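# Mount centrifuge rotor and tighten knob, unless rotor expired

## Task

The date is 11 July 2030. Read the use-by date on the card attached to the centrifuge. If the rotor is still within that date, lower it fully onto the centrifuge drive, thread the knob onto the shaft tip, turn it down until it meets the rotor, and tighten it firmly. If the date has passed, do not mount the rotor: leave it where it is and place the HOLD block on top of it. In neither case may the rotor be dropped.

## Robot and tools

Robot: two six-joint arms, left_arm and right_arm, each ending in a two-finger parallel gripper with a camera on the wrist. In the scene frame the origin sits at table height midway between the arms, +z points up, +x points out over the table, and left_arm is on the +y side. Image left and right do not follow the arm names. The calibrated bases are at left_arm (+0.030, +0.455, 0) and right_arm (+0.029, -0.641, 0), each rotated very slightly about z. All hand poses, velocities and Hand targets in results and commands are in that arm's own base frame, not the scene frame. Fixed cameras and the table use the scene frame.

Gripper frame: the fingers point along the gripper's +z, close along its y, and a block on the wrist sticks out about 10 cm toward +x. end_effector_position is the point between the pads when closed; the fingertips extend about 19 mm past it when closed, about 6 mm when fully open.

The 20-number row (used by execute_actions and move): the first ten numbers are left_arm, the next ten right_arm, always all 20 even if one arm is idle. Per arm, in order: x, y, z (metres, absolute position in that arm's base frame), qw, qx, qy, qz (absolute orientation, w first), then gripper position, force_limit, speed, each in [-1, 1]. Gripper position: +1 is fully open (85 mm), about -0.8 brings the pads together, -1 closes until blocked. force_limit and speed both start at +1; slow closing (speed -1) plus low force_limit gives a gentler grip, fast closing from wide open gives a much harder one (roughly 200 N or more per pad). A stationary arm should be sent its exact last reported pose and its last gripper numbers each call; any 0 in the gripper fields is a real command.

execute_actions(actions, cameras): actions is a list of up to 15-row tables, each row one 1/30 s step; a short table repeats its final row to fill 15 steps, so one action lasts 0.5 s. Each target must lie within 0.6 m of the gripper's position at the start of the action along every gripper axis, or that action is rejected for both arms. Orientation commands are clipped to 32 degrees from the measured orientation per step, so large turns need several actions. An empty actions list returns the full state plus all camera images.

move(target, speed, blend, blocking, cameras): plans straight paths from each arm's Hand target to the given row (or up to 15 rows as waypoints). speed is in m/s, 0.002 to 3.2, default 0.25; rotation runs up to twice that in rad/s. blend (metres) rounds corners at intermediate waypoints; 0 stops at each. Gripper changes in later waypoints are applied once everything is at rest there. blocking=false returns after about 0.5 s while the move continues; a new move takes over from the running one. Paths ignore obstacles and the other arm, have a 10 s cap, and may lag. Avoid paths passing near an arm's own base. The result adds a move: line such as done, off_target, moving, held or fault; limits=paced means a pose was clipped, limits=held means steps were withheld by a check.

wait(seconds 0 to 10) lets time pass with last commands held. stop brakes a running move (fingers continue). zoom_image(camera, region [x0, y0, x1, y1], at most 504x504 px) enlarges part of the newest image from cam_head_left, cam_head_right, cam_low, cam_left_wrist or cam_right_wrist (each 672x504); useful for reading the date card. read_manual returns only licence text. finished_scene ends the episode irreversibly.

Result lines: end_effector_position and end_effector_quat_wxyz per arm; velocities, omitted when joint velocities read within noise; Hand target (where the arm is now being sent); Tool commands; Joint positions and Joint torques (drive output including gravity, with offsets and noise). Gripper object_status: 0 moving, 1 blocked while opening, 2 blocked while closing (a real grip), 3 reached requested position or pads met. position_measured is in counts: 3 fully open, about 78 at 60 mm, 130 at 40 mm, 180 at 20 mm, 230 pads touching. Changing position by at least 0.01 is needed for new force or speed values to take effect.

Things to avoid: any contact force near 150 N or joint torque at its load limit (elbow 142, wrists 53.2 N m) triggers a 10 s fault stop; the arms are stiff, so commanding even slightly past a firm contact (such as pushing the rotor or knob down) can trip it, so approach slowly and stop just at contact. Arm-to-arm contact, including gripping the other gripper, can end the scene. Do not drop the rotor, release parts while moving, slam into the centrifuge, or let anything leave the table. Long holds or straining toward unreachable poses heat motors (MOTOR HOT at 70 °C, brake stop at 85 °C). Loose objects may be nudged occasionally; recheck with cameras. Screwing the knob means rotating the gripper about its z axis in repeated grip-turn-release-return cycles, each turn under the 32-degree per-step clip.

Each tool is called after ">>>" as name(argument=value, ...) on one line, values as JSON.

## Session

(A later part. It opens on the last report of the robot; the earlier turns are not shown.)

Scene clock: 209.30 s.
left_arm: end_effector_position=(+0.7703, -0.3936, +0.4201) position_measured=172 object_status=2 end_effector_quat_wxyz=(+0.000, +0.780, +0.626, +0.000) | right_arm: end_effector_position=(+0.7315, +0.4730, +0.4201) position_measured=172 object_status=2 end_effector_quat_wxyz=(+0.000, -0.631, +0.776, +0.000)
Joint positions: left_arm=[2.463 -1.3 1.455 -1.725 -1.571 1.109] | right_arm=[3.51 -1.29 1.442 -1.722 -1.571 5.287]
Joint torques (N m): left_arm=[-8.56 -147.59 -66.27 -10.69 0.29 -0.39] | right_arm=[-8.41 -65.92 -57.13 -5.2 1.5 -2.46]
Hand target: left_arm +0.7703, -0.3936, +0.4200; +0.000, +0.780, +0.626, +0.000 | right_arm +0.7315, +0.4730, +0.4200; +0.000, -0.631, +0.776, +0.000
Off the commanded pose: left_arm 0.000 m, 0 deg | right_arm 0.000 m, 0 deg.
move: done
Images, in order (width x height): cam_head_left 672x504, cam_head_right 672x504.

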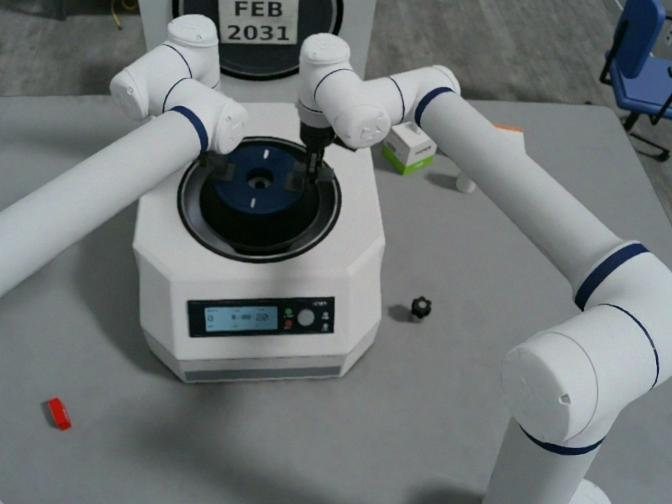

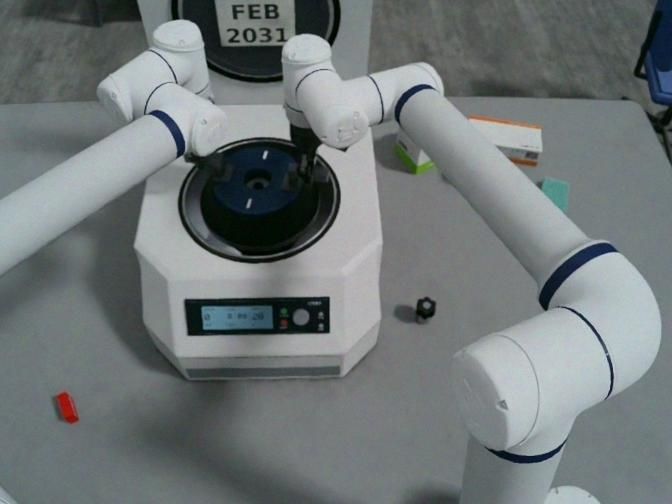

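>>> move(target=[0.7703,-0.3936,0.348,0,0.7796,0.6263,0,-1,0.2,-1,0.7315,0.4730,0.348,0,0.6307,-0.7760,0,-1,0.2,-1], speed=0.05)

>>> move(target=[0.7703,-0.3936,0.345,0,0.7796,0.6263,0,-1,0.2,-1,0.7315,0.4730,0.345,0,0.6307,-0.7760,0,-1,0.2,-1], speed=0.02)

>>> move(target=[0.7703,-0.3936,0.344,0,0.7796,0.6263,0,-1,0.2,-1,0.7315,0.4730,0.344,0,0.6307,-0.7760,0,-1,0.2,-1], speed=0.02)

Scene clock: 211.27 s.
left_arm: end_effector_position=(+0.7703, -0.3936, +0.3481) position_measured=172 object_status=2 end_effector_quat_wxyz=(+0.000, +0.780, +0.626, +0.000) | right_arm: end_effector_position=(+0.7315, +0.4730, +0.3481) position_measured=172 object_status=2 end_effector_quat_wxyz=(+0.000, -0.631, +0.776, +0.000)
Joint positions: left_arm=[2.463 -1.275 1.551 -1.847 -1.571 1.109] | right_arm=[3.51 -1.265 1.538 -1.843 -1.571 5.287]
Joint torques (N m): left_arm=[-2.12 -145.68 -55.41 -6.51 0.61 -1.41] | right_arm=[-6.76 -68.57 -49.53 -3.09 -0.26 -2.7]
Hand target: left_arm +0.7703, -0.3936, +0.3480; +0.000, +0.780, +0.626, +0.000 | right_arm +0.7315, +0.4730, +0.3480; +0.000, -0.631, +0.776, +0.000
Off the commanded pose: left_arm 0.000 m, 0 deg | right_arm 0.000 m, 0 deg.
move: done

Scene clock: 211.97 s.
left_arm: end_effector_position=(+0.7703, -0.3936, +0.3451) position_measured=172 object_status=2 end_effector_quat_wxyz=(+0.000, +0.780, +0.626, +0.000) | right_arm: end_effector_position=(+0.7315, +0.4730, +0.3451) position_measured=172 object_status=2 end_effector_quat_wxyz=(+0.000, -0.631, +0.776, +0.000)
Joint positions: left_arm=[2.463 -1.274 1.555 -1.852 -1.571 1.109] | right_arm=[3.51 -1.264 1.542 -1.849 -1.571 5.287]
Joint torques (N m): left_arm=[-1.22 -145.09 -54.62 -6.2 1.17 -1.3] | right_arm=[-6.66 -64.86 -47.43 -1.7 -0.93 -2.51]
Hand target: left_arm +0.7703, -0.3936, +0.3450; +0.000, +0.780, +0.626, +0.000 | right_arm +0.7315, +0.4730, +0.3450; +0.000, -0.631, +0.776, +0.000
Off the commanded pose: left_arm 0.000 m, 0 deg | right_arm 0.000 m, 0 deg.
move: done

Scene clock: 212.67 s.
left_arm: end_effector_position=(+0.7703, -0.3936, +0.3440) position_measured=172 object_status=2 end_effector_quat_wxyz=(+0.000, +0.780, +0.626, +0.000) | right_arm: end_effector_position=(+0.7315, +0.4730, +0.3440) position_measured=172 object_status=2 end_effector_quat_wxyz=(+0.000, -0.631, +0.776, +0.000)
Joint positions: left_arm=[2.463 -1.273 1.556 -1.853 -1.571 1.109] | right_arm=[3.51 -1.264 1.543 -1.85 -1.571 5.287]
Joint torques (N m): left_arm=[-0.64 -144.64 -54.31 -6.12 1.6 -1.24] | right_arm=[-8.1 -66.11 -48.72 -1.91 -1.24 -2.46]
Hand target: left_arm +0.7703, -0.3936, +0.3440; +0.000, +0.780, +0.626, +0.000 | right_arm +0.7315, +0.4730, +0.3440; +0.000, -0.631, +0.776, +0.000
Off the commanded pose: left_arm 0.000 m, 0 deg | right_arm 0.000 m, 0 deg.
move: done

>>> move(target=[0.7703,-0.3936,0.3432,0,0.7796,0.6263,0,-1,0.2,-1,0.7315,0.4730,0.3432,0,0.6307,-0.7760,0,-1,0.2,-1], speed=0.02)

>>> move(target=[0.7703,-0.3936,0.3425,0,0.7796,0.6263,0,-1,0.2,-1,0.7315,0.4730,0.3425,0,0.6307,-0.7760,0,-1,0.2,-1], speed=0.02)

>>> move(target=[0.7703,-0.3936,0.3418,0,0.7796,0.6263,0,-1,0.2,-1,0.7315,0.4730,0.3418,0,0.6307,-0.7760,0,-1,0.2,-1], speed=0.02)

Scene clock: 213.50 s.
left_arm: end_effector_position=(+0.7703, -0.3936, +0.3432) position_measured=172 object_status=2 end_effector_quat_wxyz=(+0.000, +0.780, +0.626, +0.000) | right_arm: end_effector_position=(+0.7315, +0.4730, +0.3432) position_measured=172 object_status=2 end_effector_quat_wxyz=(+0.000, -0.631, +0.776, +0.000)
Joint positions: left_arm=[2.463 -1.273 1.557 -1.855 -1.571 1.109] | right_arm=[3.51 -1.263 1.544 -1.852 -1.571 5.287]
Joint torques (N m): left_arm=[1.69 -144.84 -53.76 -5.98 1.55 -1.24] | right_arm=[-9.48 -66.9 -48.66 -2.03 -1.77 -2.55]
Hand target: left_arm +0.7703, -0.3936, +0.3432; +0.000, +0.780, +0.626, +0.000 | right_arm +0.7315, +0.4730, +0.3432; +0.000, -0.631, +0.776, +0.000
Off the commanded pose: left_arm 0.000 m, 0 deg | right_arm 0.000 m, 0 deg.
move: done

Scene clock: 214.20 s.
left_arm: end_effector_position=(+0.7703, -0.3936, +0.3425) position_measured=172 object_status=2 end_effector_quat_wxyz=(+0.000, +0.780, +0.626, +0.000) | right_arm: end_effector_position=(+0.7315, +0.4730, +0.3425) position_measured=172 object_status=2 end_effector_quat_wxyz=(+0.000, -0.631, +0.776, +0.000)
Joint positions: left_arm=[2.463 -1.273 1.558 -1.856 -1.571 1.109] | right_arm=[3.51 -1.263 1.545 -1.853 -1.571 5.287]
Joint torques (N m): left_arm=[2.29 -144.74 -54.03 -5.82 1.52 -1.12] | right_arm=[-6.93 -66.79 -48.56 -1.46 -1.91 -2.64]
Hand target: left_arm +0.7703, -0.3936, +0.3425; +0.000, +0.780, +0.626, +0.000 | right_arm +0.7315, +0.4730, +0.3425; +0.000, -0.631, +0.776, +0.000
Off the commanded pose: left_arm 0.000 m, 0 deg | right_arm 0.000 m, 0 deg.
move: done

Scene clock: 214.90 s.
left_arm: end_effector_position=(+0.7703, -0.3936, +0.3419) position_measured=172 object_status=2 end_effector_quat_wxyz=(+0.000, +0.780, +0.626, +0.000) | right_arm: end_effector_position=(+0.7315, +0.4730, +0.3419) position_measured=172 object_status=2 end_effector_quat_wxyz=(+0.000, -0.631, +0.776, +0.000)
Joint positions: left_arm=[2.463 -1.272 1.559 -1.857 -1.571 1.109] | right_arm=[3.51 -1.263 1.546 -1.854 -1.571 5.287]
Joint torques (N m): left_arm=[5.59 -130.12 -45.65 -5.95 1.05 -1.41] | right_arm=[-6.23 -60.07 -42.19 -2.2 -2.24 -2.79]
Hand target: left_arm +0.7703, -0.3936, +0.3418; +0.000, +0.780, +0.626, +0.000 | right_arm +0.7315, +0.4730, +0.3418; +0.000, -0.631, +0.776, +0.000
Off the commanded pose: left_arm 0.000 m, 0 deg | right_arm 0.000 m, 0 deg.
move: done

>>> move(target=[0.7703,-0.3936,0.3414,0,0.7796,0.6263,0,-1,0.2,-1,0.7315,0.4730,0.3414,0,0.6307,-0.7760,0,-1,0.2,-1], speed=0.02)

Scene clock: 215.70 s.
left_arm: end_effector_position=(+0.7703, -0.3936, +0.3415) position_measured=172 object_status=2 end_effector_quat_wxyz=(+0.000, +0.780, +0.626, +0.000) | right_arm: end_effector_position=(+0.7315, +0.4730, +0.3415) position_measured=172 object_status=2 end_effector_quat_wxyz=(+0.000, -0.631, +0.776, +0.000)
Joint positions: left_arm=[2.463 -1.272 1.559 -1.858 -1.571 1.109] | right_arm=[3.51 -1.262 1.546 -1.855 -1.571 5.287]
Joint torques (N m): left_arm=[6.64 -101.24 -34.4 -4.58 0 -1.5] | right_arm=[-8.31 -47.31 -31.44 -1.45 -1.99 -3.1]
Hand target: left_arm +0.7703, -0.3936, +0.3414; +0.000, +0.780, +0.626, +0.000 | right_arm +0.7315, +0.4730, +0.3414; +0.000, -0.631, +0.776, +0.000
Off the commanded pose: left_arm 0.000 m, 0 deg | right_arm 0.000 m, 0 deg.
move: done

>>> move(target=[[0.7703,-0.3936,0.538,0,0.7796,0.6263,0,-1,0.2,-1,0.7315,0.4730,0.538,0,0.6307,-0.7760,0,-1,0.2,-1],[0.7496,-0.3909,0.538,0,0.7221,0.6918,0,-1,0.2,-1,0.7527,0.4704,0.538,0,0.6959,-0.7181,0,-1,0.2,-1],[0.7287,-0.3918,0.538,0,0.6590,0.7521,0,-1,0.2,-1,0.7741,0.4715,0.538,0,0.7559,-0.6547,0,-1,0.2,-1]], speed=[0.08,0.12,0.12], blend=[0,0.005,0])

>>> move(target=[[0.7287,-0.3918,0.44,0,0.6590,0.7521,0,-1,0.2,-1,0.7741,0.4715,0.44,0,0.7559,-0.6547,0,-1,0.2,-1],[0.7287,-0.3918,0.345,0,0.6590,0.7521,0,-1,0.2,-1,0.7741,0.4715,0.345,0,0.7559,-0.6547,0,-1,0.2,-1],[0.7287,-0.3918,0.3417,0,0.6590,0.7521,0,-1,0.2,-1,0.7741,0.4715,0.3417,0,0.7559,-0.6547,0,-1,0.2,-1]], speed=[0.06,0.06,0.02])

Scene clock: 220.80 s.
left_arm: end_effector_position=(+0.7287, -0.3918, +0.5380) position_measured=172 object_status=2 end_effector_quat_wxyz=(+0.000, +0.659, +0.752, +0.000) | right_arm: end_effector_position=(+0.7741, +0.4715, +0.5380) position_measured=172 object_status=2 end_effector_quat_wxyz=(+0.000, +0.756, -0.655, +0.000)
Joint positions: left_arm=[2.432 -1.375 1.341 -1.537 -1.571 0.73] | right_arm=[3.492 -1.237 1.164 -1.498 -1.571 4.919]
Joint torques (N m): left_arm=[-28.19 -179.71 -73.62 -17.5 -1.04 -1.67] | right_arm=[-3.94 -70.3 -77.78 -5.26 4.38 -2.27]
Hand target: left_arm +0.7287, -0.3918, +0.5380; +0.000, +0.659, +0.752, +0.000 | right_arm +0.7741, +0.4715, +0.5380; +0.000, +0.756, -0.655, +0.000
Off the commanded pose: left_arm 0.000 m, 0 deg | right_arm 0.000 m, 0 deg.
move: done

Scene clock: 225.07 s.
left_arm: end_effector_position=(+0.7287, -0.3918, +0.3418) position_measured=172 object_status=2 end_effector_quat_wxyz=(+0.000, +0.659, +0.752, +0.000) | right_arm: end_effector_position=(+0.7741, +0.4715, +0.3419) position_measured=172 object_status=2 end_effector_quat_wxyz=(+0.000, +0.756, -0.655, +0.000)
Joint positions: left_arm=[2.432 -1.332 1.637 -1.875 -1.571 0.729] | right_arm=[3.492 -1.206 1.468 -1.833 -1.571 4.919]
Joint torques (N m): left_arm=[15.89 -141.34 -62.65 -10.68 1.35 -1.65] | right_arm=[-2.67 -68.96 -53.84 -4.43 -1.86 -2.98]
Hand target: left_arm +0.7287, -0.3918, +0.3417; +0.000, +0.659, +0.752, +0.000 | right_arm +0.7741, +0.4715, +0.3417; +0.000, +0.756, -0.655, +0.000
Off the commanded pose: left_arm 0.000 m, 0 deg | right_arm 0.000 m, 0 deg.
move: done

No contact at 0.3417 (unlike misaligned). Continue.

>>> move(target=[0.7287,-0.3918,0.3409,0,0.6590,0.7521,0,-1,0.2,-1,0.7741,0.4715,0.3409,0,0.7559,-0.6547,0,-1,0.2,-1], speed=0.02)

>>> move(target=[0.7287,-0.3918,0.3402,0,0.6590,0.7521,0,-1,0.2,-1,0.7741,0.4715,0.3402,0,0.7559,-0.6547,0,-1,0.2,-1], speed=0.02)

>>> move(target=[0.7287,-0.3918,0.3385,0,0.6590,0.7521,0,-1,0.2,-1,0.7741,0.4715,0.3385,0,0.7559,-0.6547,0,-1,0.2,-1], speed=0.02)

>>> move(target=[0.7287,-0.3918,0.3372,0,0.6590,0.7521,0,-1,0.2,-1,0.7741,0.4715,0.3372,0,0.7559,-0.6547,0,-1,0.2,-1], speed=0.02)

>>> move(target=[0.7287,-0.3918,0.3366,0,0.6590,0.7521,0,-1,0.2,-1,0.7741,0.4715,0.3366,0,0.7559,-0.6547,0,-1,0.2,-1], speed=0.02)

Scene clock: 225.97 s.
left_arm: end_effector_position=(+0.7287, -0.3918, +0.3409) position_measured=172 object_status=2 end_effector_quat_wxyz=(+0.000, +0.659, +0.752, +0.000) | right_arm: end_effector_position=(+0.7741, +0.4715, +0.3409) position_measured=172 object_status=2 end_effector_quat_wxyz=(+0.000, +0.756, -0.655, +0.000)
Joint positions: left_arm=[2.432 -1.332 1.638 -1.877 -1.571 0.729] | right_arm=[3.492 -1.206 1.469 -1.835 -1.571 4.919]
Joint torques (N m): left_arm=[17.88 -142.32 -62.5 -10.38 1.38 -1.74] | right_arm=[-3.92 -69.16 -54.31 -5.34 -1.08 -2.43]
Hand target: left_arm +0.7287, -0.3918, +0.3409; +0.000, +0.659, +0.752, +0.000 | right_arm +0.7741, +0.4715, +0.3409; +0.000, +0.756, -0.655, +0.000
Off the commanded pose: left_arm 0.000 m, 0 deg | right_arm 0.000 m, 0 deg.
move: done

Scene clock: 226.67 s.
left_arm: end_effector_position=(+0.7287, -0.3918, +0.3402) position_measured=172 object_status=2 end_effector_quat_wxyz=(+0.000, +0.659, +0.752, +0.000) | right_arm: end_effector_position=(+0.7741, +0.4715, +0.3402) position_measured=172 object_status=2 end_effector_quat_wxyz=(+0.000, +0.756, -0.655, +0.000)
Joint positions: left_arm=[2.432 -1.331 1.638 -1.878 -1.571 0.729] | right_arm=[3.492 -1.205 1.47 -1.836 -1.571 4.919]
Joint torques (N m): left_arm=[16.94 -142.77 -61.24 -10.38 1.49 -1.71] | right_arm=[-5.11 -69.3 -53.6 -5.11 -0.55 -2.57]
Hand target: left_arm +0.7287, -0.3918, +0.3402; +0.000, +0.659, +0.752, +0.000 | right_arm +0.7741, +0.4715, +0.3402; +0.000, +0.756, -0.655, +0.000
Off the commanded pose: left_arm 0.000 m, 0 deg | right_arm 0.000 m, 0 deg.
move: done

Scene clock: 227.37 s.
left_arm: end_effector_position=(+0.7287, -0.3918, +0.3385) position_measured=172 object_status=2 end_effector_quat_wxyz=(+0.000, +0.659, +0.752, +0.000) | right_arm: end_effector_position=(+0.7741, +0.4715, +0.3385) position_measured=172 object_status=2 end_effector_quat_wxyz=(+0.000, +0.756, -0.655, +0.000)
Joint positions: left_arm=[2.432 -1.331 1.641 -1.881 -1.571 0.729] | right_arm=[3.492 -1.205 1.472 -1.838 -1.571 4.919]
Joint torques (N m): left_arm=[16.48 -140.77 -61 -10.17 1.37 -1.72] | right_arm=[-5.45 -67.21 -54.88 -4.45 -0.23 -2.47]
Hand target: left_arm +0.7287, -0.3918, +0.3385; +0.000, +0.659, +0.752, +0.000 | right_arm +0.7741, +0.4715, +0.3385; +0.000, +0.756, -0.655, +0.000
Off the commanded pose: left_arm 0.000 m, 0 deg | right_arm 0.000 m, 0 deg.
move: done

Scene clock: 228.07 s.
left_arm: end_effector_position=(+0.7287, -0.3918, +0.3372) position_measured=172 object_status=2 end_effector_quat_wxyz=(+0.000, +0.659, +0.752, +0.000) | right_arm: end_effector_position=(+0.7741, +0.4715, +0.3372) position_measured=172 object_status=2 end_effector_quat_wxyz=(+0.000, +0.756, -0.655, +0.000)
Joint positions: left_arm=[2.432 -1.33 1.642 -1.883 -1.571 0.729] | right_arm=[3.492 -1.204 1.474 -1.841 -1.571 4.919]
Joint torques (N m): left_arm=[16.84 -141.87 -61.71 -10.23 1.14 -1.77] | right_arm=[-5.82 -68.81 -52.52 -4.27 0.51 -2.47]
Hand target: left_arm +0.7287, -0.3918, +0.3372; +0.000, +0.659, +0.752, +0.000 | right_arm +0.7741, +0.4715, +0.3372; +0.000, +0.756, -0.655, +0.000
Off the commanded pose: left_arm 0.000 m, 0 deg | right_arm 0.000 m, 0 deg.
move: done

Scene clock: 228.77 s.
left_arm: end_effector_position=(+0.7287, -0.3918, +0.3367) position_measured=172 object_status=2 end_effector_quat_wxyz=(+0.000, +0.659, +0.752, +0.000) | right_arm: end_effector_position=(+0.7741, +0.4715, +0.3367) position_measured=172 object_status=2 end_effector_quat_wxyz=(+0.000, +0.756, -0.655, +0.000)
Joint positions: left_arm=[2.432 -1.33 1.643 -1.884 -1.571 0.729] | right_arm=[3.492 -1.204 1.475 -1.842 -1.571 4.919]
Joint torques (N m): left_arm=[11.89 -108.32 -48.82 -10.2 0.58 -1.75] | right_arm=[-6.78 -58.16 -43.3 -4.29 0.82 -2.68]
Hand target: left_arm +0.7287, -0.3918, +0.3366; +0.000, +0.659, +0.752, +0.000 | right_arm +0.7741, +0.4715, +0.3366; +0.000, +0.756, -0.655, +0.000
Off the commanded pose: left_arm 0.000 m, 0 deg | right_arm 0.000 m, 0 deg.
move: done

>>> move(target=[[0.7287,-0.3918,0.3364,0,0.6590,0.7521,0,-1,0.2,-1,0.7741,0.4715,0.3364,0,0.7559,-0.6547,0,-1,0.2,-1],[0.7287,-0.3918,0.3364,0,0.6590,0.7521,0,-1,0.2,-1,0.7741,0.4715,0.3364,0,0.7559,-0.6547,0,0.3,0.2,-0.5],[0.7287,-0.3918,0.3364,0,0.6590,0.7521,0,-1,0.2,-1,0.7741,0.4715,0.46,0,0.7559,-0.6547,0,0.3,0.2,-0.5]], speed=[0.02,0.1,0.2], cameras=["cam_right_wrist","cam_left_wrist"])

>>> zoom_image(camera="cam_right_wrist", region=[270, 300, 430, 420])

Scene clock: 232.13 s.
left_arm: end_effector_position=(+0.7287, -0.3918, +0.3364) position_measured=172 object_status=2 end_effector_quat_wxyz=(+0.000, +0.659, +0.752, +0.000) | right_arm: end_effector_position=(+0.7741, +0.4715, +0.4599) position_measured=91 object_status=3 end_effector_quat_wxyz=(+0.000, +0.756, -0.655, +0.000)
Joint positions: left_arm=[2.432 -1.33 1.643 -1.884 -1.571 0.729] | right_arm=[3.492 -1.238 1.302 -1.635 -1.571 4.919]
Joint torques (N m): left_arm=[-11.21 -82.9 -38.94 -5.2 -1.45 -1.7] | right_arm=[-4.72 -60.65 -52.13 -0.83 -1.24 -2.08]
Hand target: left_arm +0.7287, -0.3918, +0.3364; +0.000, +0.659, +0.752, +0.000 | right_arm +0.7741, +0.4715, +0.4600; +0.000, +0.756, -0.655, +0.000
Off the commanded pose: left_arm 0.000 m, 0 deg | right_arm 0.000 m, 0 deg.
move: done
camera_calibration:
cam_left_wrist: T_world_to_cam=[[0.990662, 0.13502, -0.0189348, -0.650654], [0.133341, -0.930509, 0.341134, -0.559877], [0.0284407, -0.340473, -0.939824, 0.287637], [0, 0, 0, 1]] pos_world=[0.711053, -0.335187, 0.449001]
cam_right_wrist: T_world_to_cam=[[-0.991484, -0.130226, 0.00125934, 0.838168], [-0.122447, 0.93546, 0.331545, -0.47729], [-0.0443539, 0.328567, -0.943439, 0.439643], [0, 0, 0, 1]] pos_world=[0.792088, 0.411185, 0.571964]
Images, in order (width x height): cam_left_wrist 672x504, cam_right_wrist 672x504.

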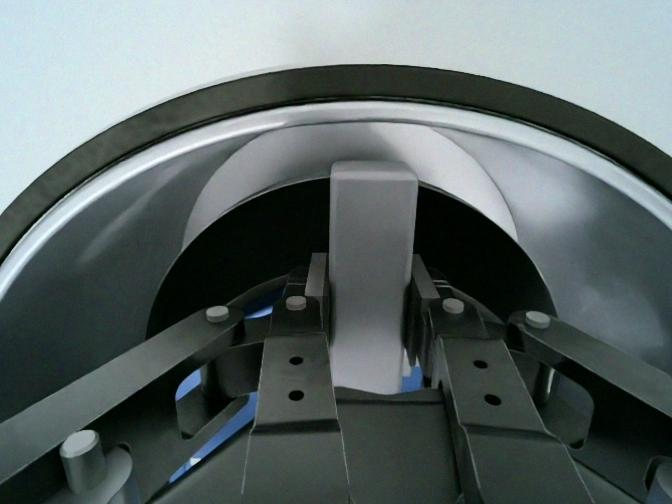

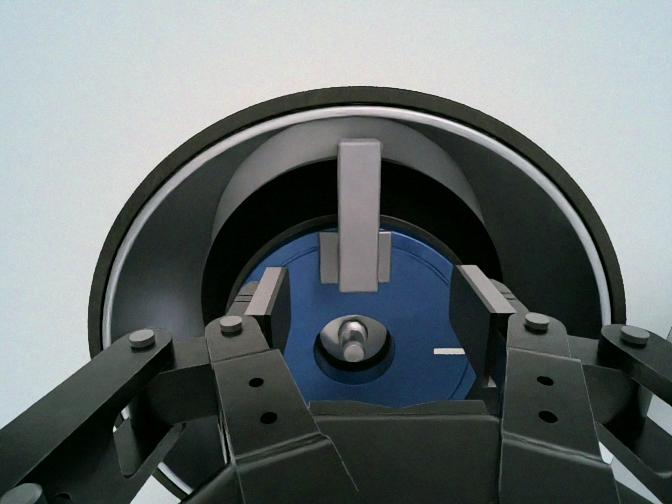

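Scaled by 3.150.

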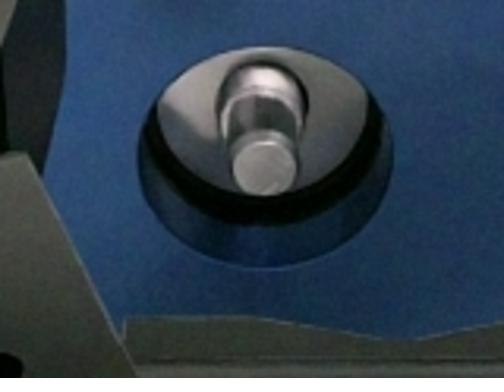

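>>> move(target=[[0.7287,-0.3918,0.3364,0,0.6590,0.7521,0,-1,0.2,-1,0.72,0.38,0.47,0,0.9455,0.3256,0,0.9,0.2,0],[0.7287,-0.3918,0.3364,0,0.6590,0.7521,0,-1,0.2,-1,0.66,0.28,0.42,0,0.1908,0.9816,0,0.9,0.2,0],[0.7287,-0.3918,0.3364,0,0.6590,0.7521,0,-1,0.2,-1,0.594,0.165,0.27,0,0.7547,-0.6561,0,0.9,0.2,0]], speed=1.0, blend=[0.03,0.03,0], cameras=["cam_right_wrist","cam_head_left","cam_left_wrist"])

>>> zoom_image(camera="cam_right_wrist", region=[270, 180, 470, 340])

Scene clock: 237.67 s.
left_arm: end_effector_position=(+0.7287, -0.3918, +0.3364) position_measured=172 object_status=2 end_effector_quat_wxyz=(+0.000, +0.659, +0.752, +0.000) | right_arm: end_effector_position=(+0.5940, +0.1650, +0.2700) position_measured=16 object_status=3 end_effector_quat_wxyz=(+0.000, +0.755, -0.656, +0.000)
Joint positions: left_arm=[2.432 -1.33 1.643 -1.884 -1.571 0.729] | right_arm=[3.121 -1.63 2.101 -2.042 -1.571 -1.731]
Joint torques (N m): left_arm=[-11.96 -83.89 -39.53 -3.67 -1.52 -1.84] | right_arm=[-18.51 -40.04 -33.61 -3.67 2.51 -3.13]
Hand target: left_arm +0.7287, -0.3918, +0.3364; +0.000, +0.659, +0.752, +0.000 | right_arm +0.5940, +0.1650, +0.2700; +0.000, +0.755, -0.656, +0.000
Off the commanded pose: left_arm 0.000 m, 0 deg | right_arm 0.000 m, 0 deg.
move: done
camera_calibration:
cam_left_wrist: T_world_to_cam=[[0.990662, 0.13502, -0.0189348, -0.650654], [0.133341, -0.930509, 0.341134, -0.559877], [0.0284407, -0.340473, -0.939824, 0.287637], [0, 0, 0, 1]] pos_world=[0.711053, -0.335187, 0.449001]
cam_right_wrist: T_world_to_cam=[[-0.991978, -0.126401, 0.00123025, 0.619631], [-0.118854, 0.935971, 0.331408, -0.151887], [-0.043042, 0.328604, -0.943487, 0.352406], [0, 0, 0, 1]] pos_world=[0.611777, 0.104682, 0.382065]
Images, in order (width x height): cam_head_left 672x504, cam_left_wrist 672x504, cam_right_wrist 672x504.

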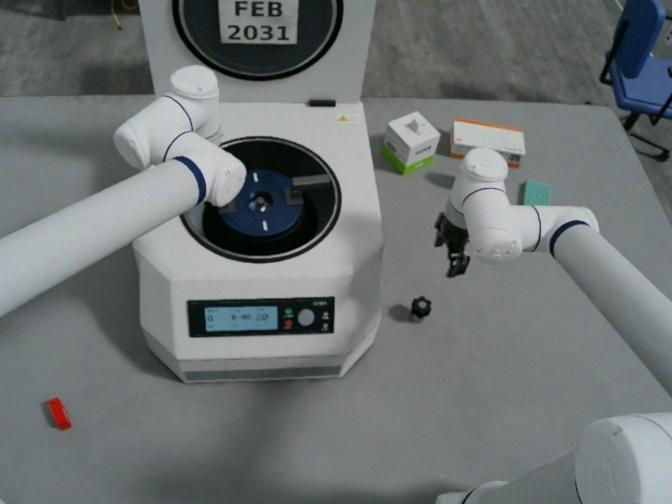

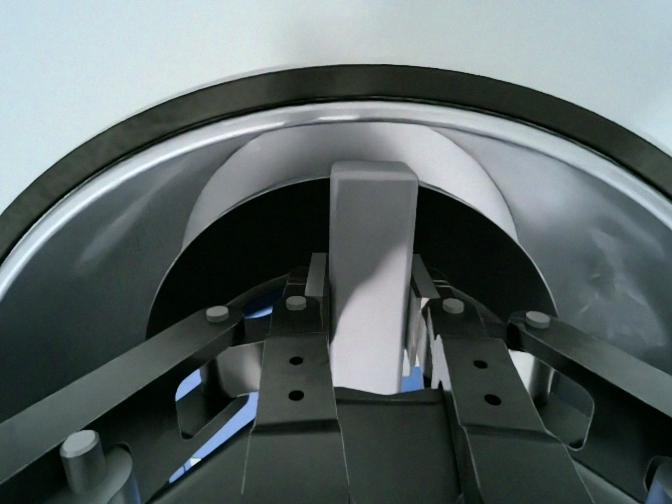

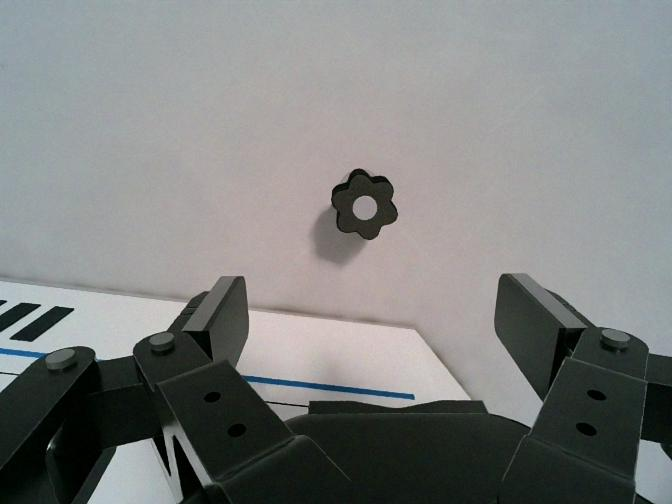

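Scaled by 2.520.

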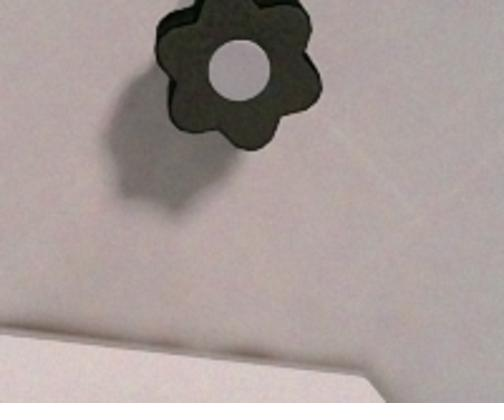

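>>> move(target=[0.7287,-0.3918,0.3364,0,0.6590,0.7521,0,-1,0.2,-1,0.578,0.185,0.15,0,0.8339,-0.5519,0,0.9,0.2,0], speed=0.3, cameras=["cam_right_wrist","cam_head_left","cam_head_right"])

>>> zoom_image(camera="cam_right_wrist", region=[220, 180, 520, 400])

>>> zoom_image(camera="cam_head_left", region=[390, 270, 470, 350])

Scene clock: 239.47 s.
left_arm: end_effector_position=(+0.7287, -0.3918, +0.3364) position_measured=172 object_status=2 end_effector_quat_wxyz=(+0.000, +0.659, +0.752, +0.000) | right_arm: end_effector_position=(+0.5780, +0.1850, +0.1501) position_measured=16 object_status=3 end_effector_quat_wxyz=(+0.000, +0.834, -0.552, +0.000)
Joint positions: left_arm=[2.432 -1.33 1.643 -1.884 -1.571 0.729] | right_arm=[3.155 -1.513 2.239 -2.297 -1.571 -1.959]
Joint torques (N m): left_arm=[-12.46 -84.59 -39.67 -3.7 -1.46 -1.84] | right_arm=[12.52 -19.49 -27.96 -4.13 2.02 -3.17]
Hand target: left_arm +0.7287, -0.3918, +0.3364; +0.000, +0.659, +0.752, +0.000 | right_arm +0.5780, +0.1850, +0.1500; +0.000, +0.834, -0.552, +0.000
Off the commanded pose: left_arm 0.000 m, 0 deg | right_arm 0.000 m, 0 deg.
move: done
camera_calibration:
cam_right_wrist: T_world_to_cam=[[-0.9254, -0.378989, 0.00131128, 0.614643], [-0.357161, 0.873248, 0.331471, 0.0165913], [-0.126769, 0.306275, -0.943465, 0.284558], [0, 0, 0, 1]] pos_world=[0.61079, 0.131302, 0.262164]
Images, in order (width x height): cam_head_left 672x504, cam_head_right 672x504, cam_right_wrist 672x504.

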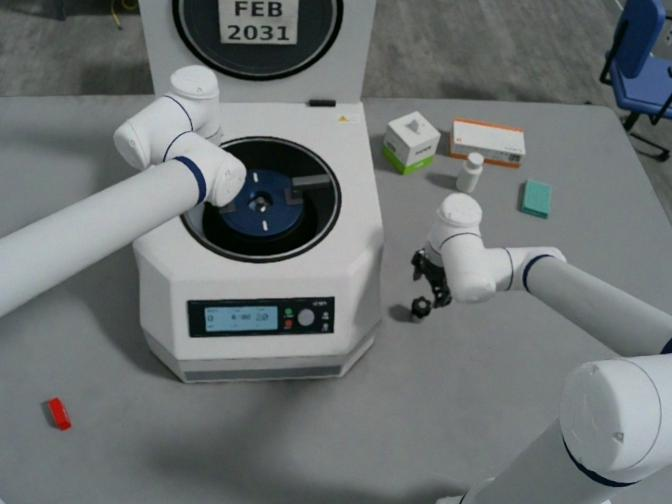

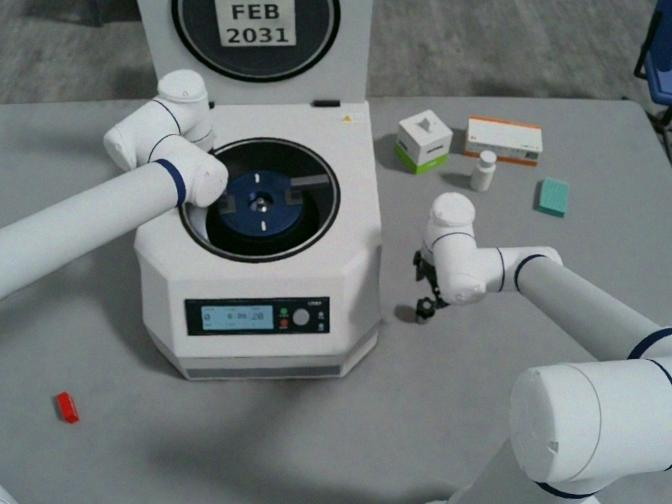

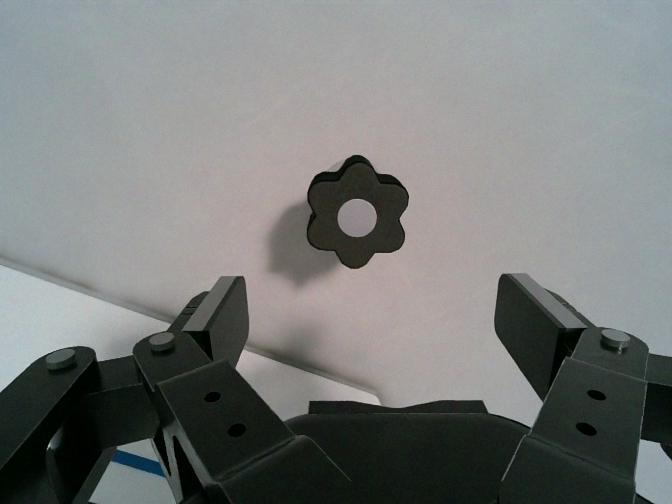

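Scaled by 1.680.

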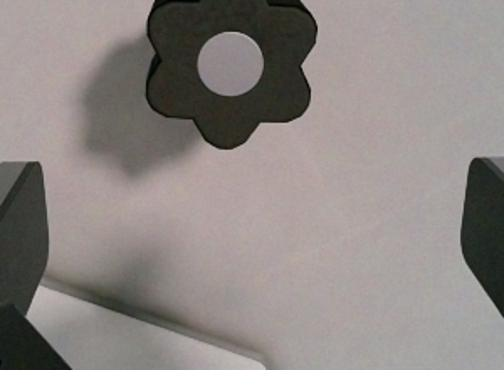

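Scaled by 6.300.

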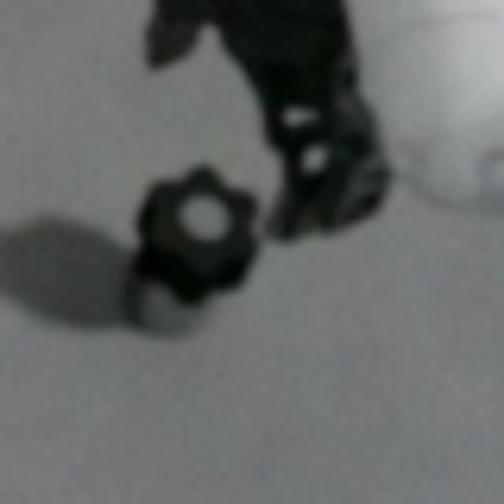

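>>> move(target=[0.7287,-0.3918,0.3364,0,0.6590,0.7521,0,-1,0.2,-1,0.581,0.178,0.060,0,0.8339,-0.5519,0,0.4,0.2,0], speed=0.12, cameras=["cam_right_wrist","cam_head_left","cam_low"])

>>> zoom_image(camera="cam_right_wrist", region=[200, 150, 550, 420])

>>> zoom_image(camera="cam_low", region=[430, 130, 560, 230])

Scene clock: 241.67 s.
left_arm: end_effector_position=(+0.7287, -0.3918, +0.3364) position_measured=172 object_status=2 end_effector_quat_wxyz=(+0.000, +0.659, +0.752, +0.000) | right_arm: end_effector_position=(+0.5810, +0.1780, +0.0601) position_measured=78 object_status=3 end_effector_quat_wxyz=(+0.000, +0.834, -0.552, +0.000)
Joint positions: left_arm=[2.432 -1.33 1.643 -1.884 -1.571 0.729] | right_arm=[3.142 -1.371 2.302 -2.502 -1.571 -1.971]
Joint torques (N m): left_arm=[-10.7 -84.84 -39.94 -3.84 -1.51 -1.82] | right_arm=[-16.12 -20.55 -21.11 -3.57 0.83 -3.58]
Hand target: left_arm +0.7287, -0.3918, +0.3364; +0.000, +0.659, +0.752, +0.000 | right_arm +0.5810, +0.1780, +0.0600; +0.000, +0.834, -0.552, +0.000
Off the commanded pose: left_arm 0.000 m, 0 deg | right_arm 0.000 m, 0 deg.
move: done
camera_calibration:
cam_right_wrist: T_world_to_cam=[[-0.92532, -0.379184, 0.00123839, 0.614873], [-0.357368, 0.873165, 0.331468, 0.0537456], [-0.126769, 0.306272, -0.943466, 0.20217], [0, 0, 0, 1]] pos_world=[0.613791, 0.124302, 0.172164]
Images, in order (width x height): cam_head_left 672x504, cam_low 672x504, cam_right_wrist 672x504.

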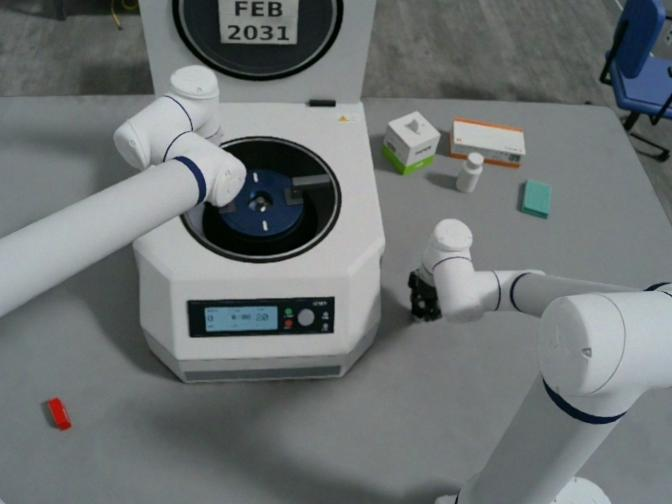

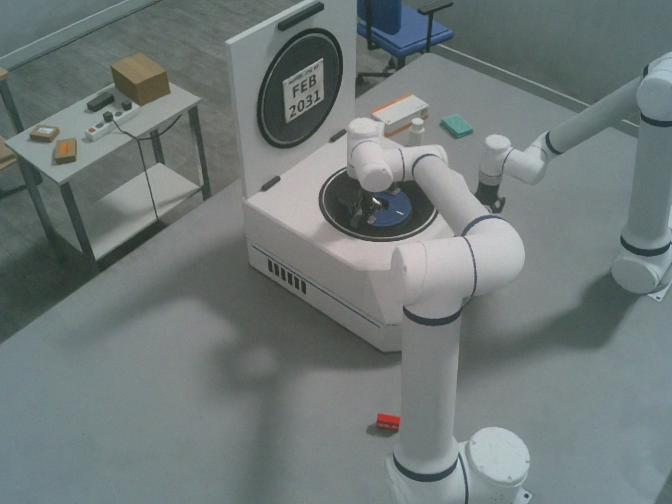

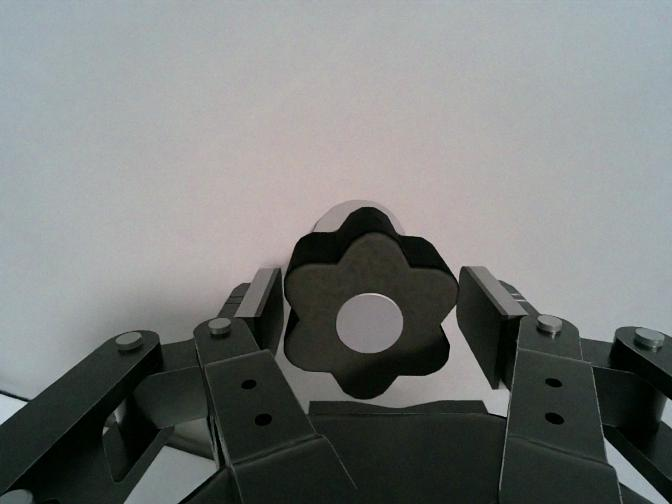

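Scaled by 1.440.

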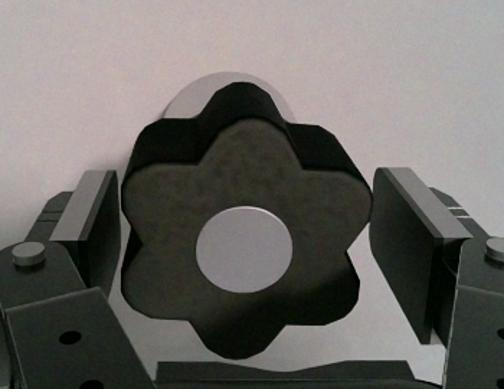

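Scaled by 3.877.

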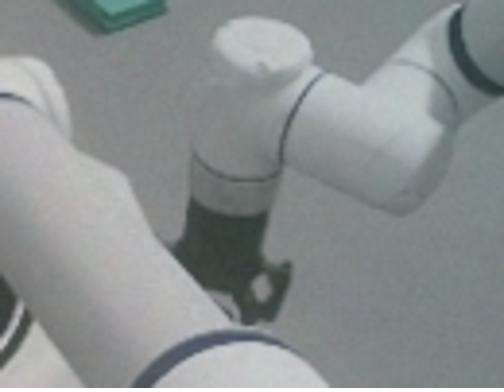

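>>> move(target=[0.7287,-0.3918,0.3364,0,0.6590,0.7521,0,-1,0.2,-1,0.5831,0.1728,0.062,0,0.8339,-0.5519,0,0.3,0.2,0], speed=0.05, cameras=["cam_right_wrist","cam_head_left","cam_head_right"])

>>> zoom_image(camera="cam_head_right", region=[380, 250, 480, 350])

Scene clock: 242.70 s.
left_arm: end_effector_position=(+0.7287, -0.3918, +0.3364) position_measured=172 object_status=2 end_effector_quat_wxyz=(+0.000, +0.659, +0.752, +0.000) | right_arm: end_effector_position=(+0.5830, +0.1729, +0.0619) position_measured=91 object_status=3 end_effector_quat_wxyz=(+0.000, +0.834, -0.552, +0.000)
Joint positions: left_arm=[2.432 -1.33 1.643 -1.884 -1.571 0.729] | right_arm=[3.134 -1.373 2.3 -2.497 -1.571 -1.98]
Joint torques (N m): left_arm=[-11.82 -83.48 -39.31 -3.87 -1.47 -1.74] | right_arm=[-20.88 -42.8 -37.55 -1.61 -0.2 -3.36]
Hand target: left_arm +0.7287, -0.3918, +0.3364; +0.000, +0.659, +0.752, +0.000 | right_arm +0.5831, +0.1728, +0.0620; +0.000, +0.834, -0.552, +0.000
Off the commanded pose: left_arm 0.000 m, 0 deg | right_arm 0.000 m, 0 deg.
move: done
camera_calibration:
cam_right_wrist: T_world_to_cam=[[-0.925354, -0.379103, 0.00126868, 0.614886], [-0.357282, 0.8732, 0.331469, 0.0582953], [-0.126769, 0.306273, -0.943465, 0.205697], [0, 0, 0, 1]] pos_world=[0.61589, 0.119202, 0.173964]
Images, in order (width x height): cam_head_left 672x504, cam_head_right 672x504, cam_right_wrist 672x504.

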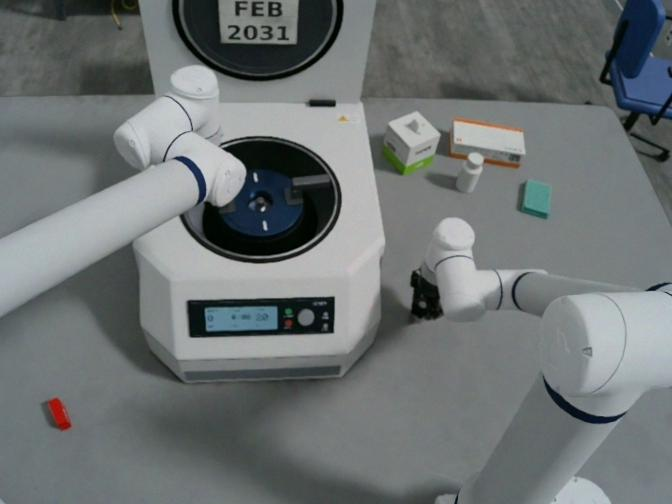

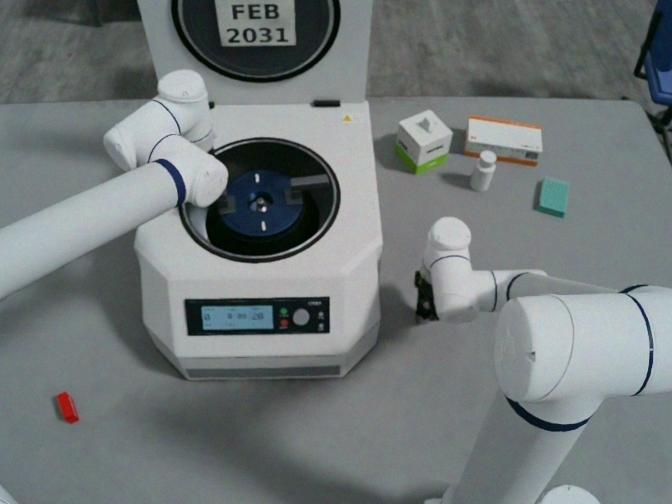

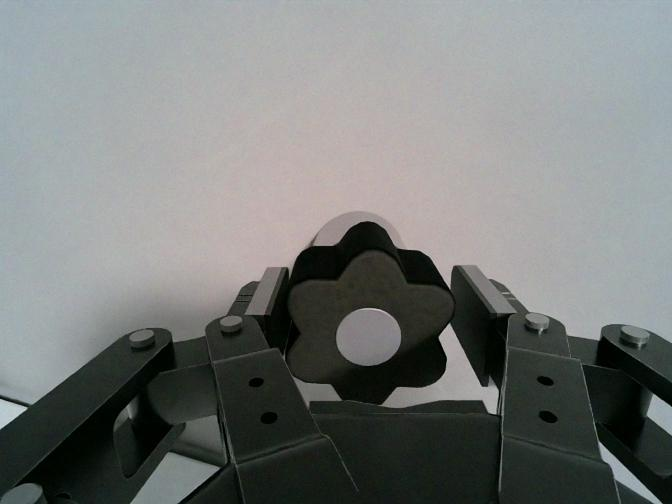

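Scaled by 5.040.

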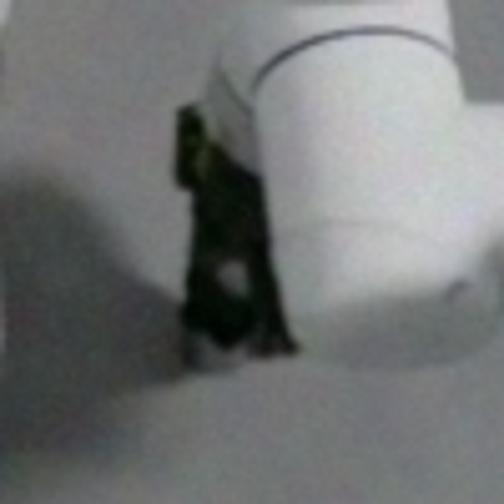

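>>> move(target=[[0.7287,-0.3918,0.3364,0,0.6590,0.7521,0,-1,0.2,-1,0.5836,0.1717,0.062,0,0.8339,-0.5519,0,0.3,0.2,0],[0.7287,-0.3918,0.3364,0,0.6590,0.7521,0,-1,0.2,-1,0.5836,0.1717,0.062,0,0.8339,-0.5519,0,-1,0.0,-1]], speed=0.05)

>>> wait(seconds=0.5, cameras=["cam_right_wrist"])

Scene clock: 244.53 s.
left_arm: end_effector_position=(+0.7287, -0.3918, +0.3364) position_measured=172 object_status=2 end_effector_quat_wxyz=(+0.000, +0.659, +0.752, +0.000) | right_arm: end_effector_position=(+0.5837, +0.1717, +0.0620) position_measured=110 object_status=0 end_effector_quat_wxyz=(+0.000, +0.834, -0.552, +0.000)
Joint positions: left_arm=[2.432 -1.33 1.643 -1.884 -1.571 0.729] | right_arm=[3.132 -1.373 2.299 -2.497 -1.571 -1.982]
Joint torques (N m): left_arm=[-11.72 -82.98 -40.03 -3.41 -1.65 -1.79] | right_arm=[-13.42 -25.63 -23.9 -0.87 -1.34 -3.64]
Hand target: left_arm +0.7287, -0.3918, +0.3364; +0.000, +0.659, +0.752, +0.000 | right_arm +0.5836, +0.1717, +0.0620; +0.000, +0.834, -0.552, +0.000
Off the commanded pose: left_arm 0.000 m, 0 deg | right_arm 0.000 m, 0 deg.
move: done

Scene clock: 245.03 s.
left_arm: end_effector_position=(+0.7287, -0.3918, +0.3364) position_measured=172 object_status=2 end_effector_quat_wxyz=(+0.000, +0.659, +0.752, +0.000) | right_arm: end_effector_position=(+0.5836, +0.1717, +0.0620) position_measured=110 object_status=2 end_effector_quat_wxyz=(+0.000, +0.834, -0.552, +0.000)
Joint positions: left_arm=[2.432 -1.33 1.643 -1.884 -1.571 0.729] | right_arm=[3.132 -1.373 2.299 -2.497 -1.571 -1.982]
Joint torques (N m): left_arm=[-11.61 -85.24 -39.72 -3.73 -1.45 -1.85] | right_arm=[-14.57 -25.66 -14.6 -1.02 -1.97 -3.6]
Hand target: left_arm +0.7287, -0.3918, +0.3364; +0.000, +0.659, +0.752, +0.000 | right_arm +0.5836, +0.1717, +0.0620; +0.000, +0.834, -0.552, +0.000
Tool commands: left_gripper/position=-1.0 left_gripper/force_limit=+0.2 left_gripper/speed=-1.0 right_gripper/position=-1.0 right_gripper/force_limit=+0.0 right_gripper/speed=-1.0
Off the commanded pose: left_arm 0.000 m, 0 deg | right_arm 0.000 m, 0 deg.
wait: 0.50 s; at rest by 0.17 s
camera_calibration:
cam_right_wrist: T_world_to_cam=[[-0.925332, -0.379156, 0.00115095, 0.615], [-0.357372, 0.873176, 0.331435, 0.059589], [-0.12667, 0.306276, -0.943478, 0.206176], [0, 0, 0, 1]] pos_world=[0.616491, 0.118002, 0.174065]
Images, in order (width x height): cam_right_wrist 672x504.

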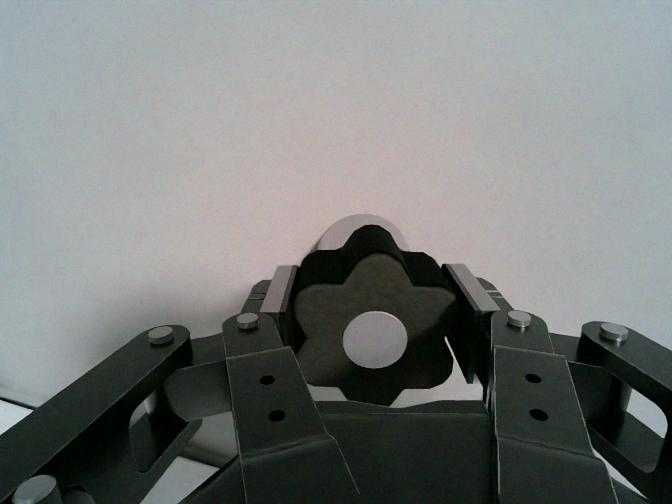

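>>> move(target=[[0.7287,-0.3918,0.3364,0,0.6590,0.7521,0,0.4,0.2,-0.5,0.5836,0.1717,0.12,0,0.8339,-0.5519,0,-1,0,-1],[0.7287,-0.3918,0.48,0,0.6590,0.7521,0,0.4,0.2,-0.5,0.60,0.22,0.36,0,0.8039,0.5948,0,-1,0,-1],[0.64,-0.30,0.50,0,0.6590,0.7521,0,0.4,0.2,-0.5,0.65,0.33,0.42,0,-0.2840,0.9588,0,-1,0,-1],[0.54,-0.22,0.50,0,0.6590,0.7521,0,0.4,0.2,-0.5,0.70,0.47,0.43,0,-0.9981,0.0610,0,-1,0,-1],[0.50,-0.22,0.50,0,0.6590,0.7521,0,0.4,0.2,-0.5,0.756,0.590,0.43,0,-0.2334,-0.9724,0,-1,0,-1]], speed=[0.15,1.1,1.1,1.1,1.1], blend=[0,0.03,0.03,0.03,0], cameras=["all"])

Scene clock: 251.13 s.
left_arm: end_effector_position=(+0.5262, -0.2200, +0.5000) position_measured=78 object_status=3 end_effector_quat_wxyz=(+0.000, +0.659, +0.752, +0.000) | right_arm: end_effector_position=(+0.7087, +0.4904, +0.4303) position_measured=110 object_status=2 end_effector_quat_wxyz=(-0.125, -0.414, +0.744, -0.509)
Joint positions: left_arm=[2.429 -1.812 1.834 -1.593 -1.571 0.727] | right_arm=[3.806 -1.06 1.239 -1.097 -2.537 -6.283]
Joint torques (N m): left_arm=[-16.93 -70.82 -45.09 -1.39 0.76 -1.98] | right_arm=[-13.41 -78.19 -38.95 -2.31 0.51 -0.01]
Hand target: left_arm +0.5261, -0.2200, +0.5000; +0.000, +0.659, +0.752, +0.000 | right_arm +0.7087, +0.4903, +0.4303; -0.125, -0.414, +0.744, -0.508
Off the commanded pose: left_arm 0.026 m, 0 deg | right_arm 0.110 m, 102 deg.
joint sent to its limit (right arm) — joint 6 (wrist 3), lower limit.
move: held (right_arm; a check stopped the path), off_target (left_arm; braked when a check withheld steps of right_arm); path passed 4 of 5 targets; limits=paced,held
pose unreachable (right arm): on one or more control steps of this call, first in action 0 (counted from 0), this arm could not follow its commanded pose, so it was not sent that pose on those steps. It may still have moved: this result reports where it is.
cause: moving toward the commanded pose would bring two parts of the arm too close to each other (its gripper and another part of the arm, with joints 4 (wrist 1) to 6 (wrist 3) between them, 15 mm apart when it was first held).
camera_calibration:
cam_left_wrist: T_world_to_cam=[[0.990662, 0.13502, -0.0189348, -0.470045], [0.133341, -0.930509, 0.341134, -0.42881], [0.0284407, -0.340473, -0.939824, 0.505647], [0, 0, 0, 1]] pos_world=[0.508453, -0.163387, 0.612601]
cam_right_wrist: T_world_to_cam=[[-0.736426, 0.146745, -0.660412, 0.744051], [0.52127, 0.745324, -0.415656, -0.534596], [0.431225, -0.650352, -0.625369, 0.408705], [0, 0, 0, 1]] pos_world=[0.650364, 0.555064, 0.524763]

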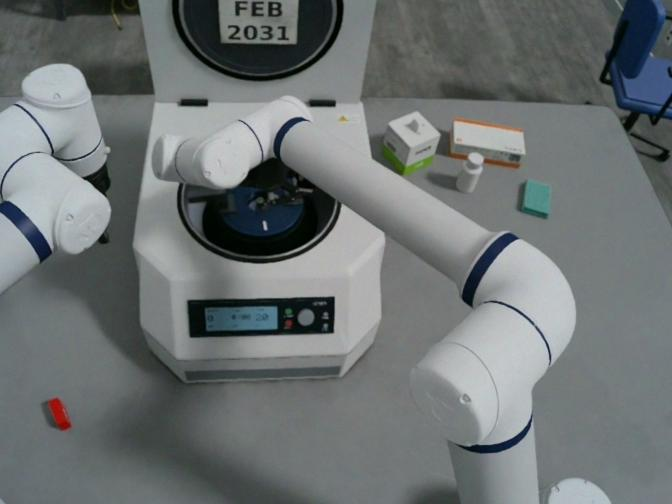

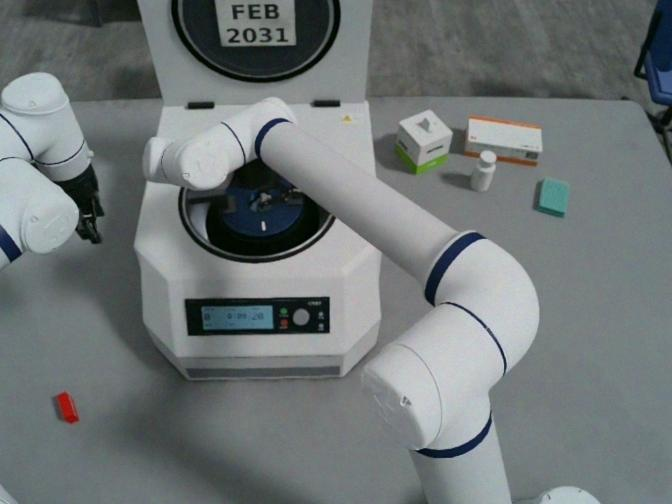

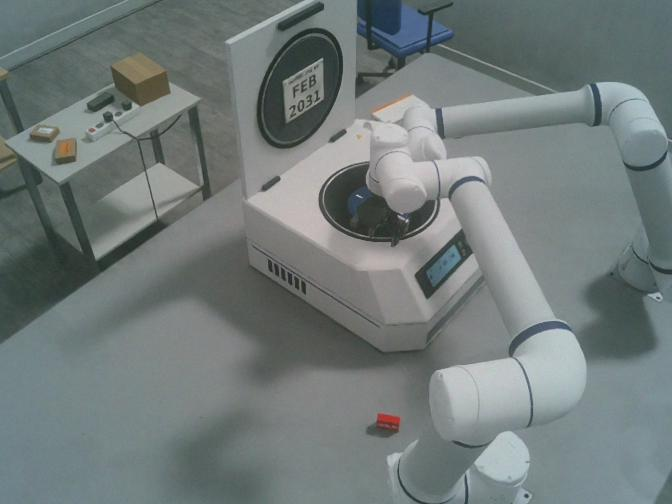

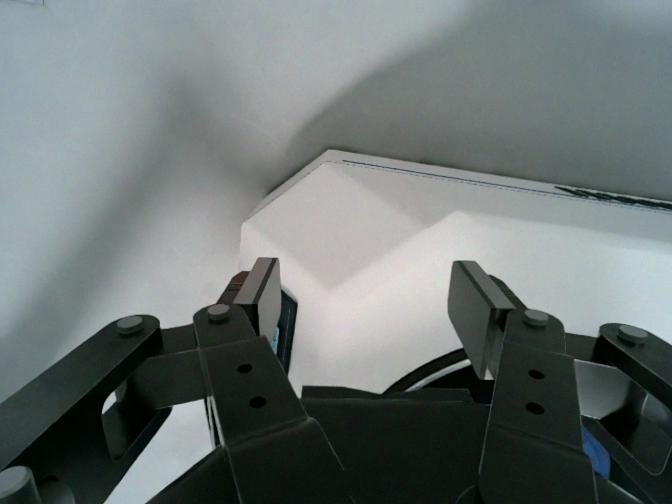

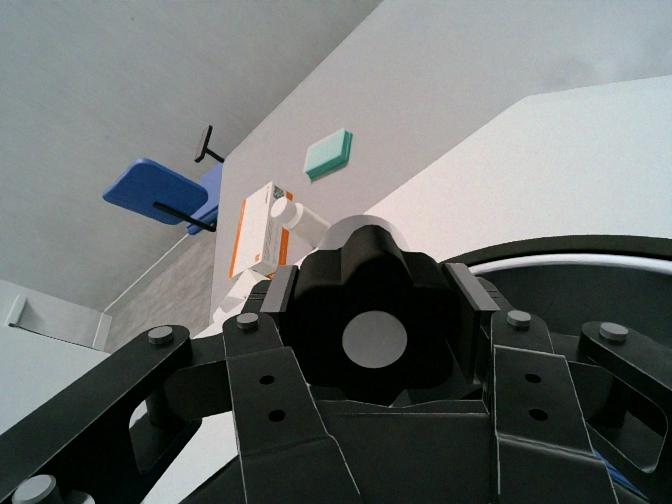

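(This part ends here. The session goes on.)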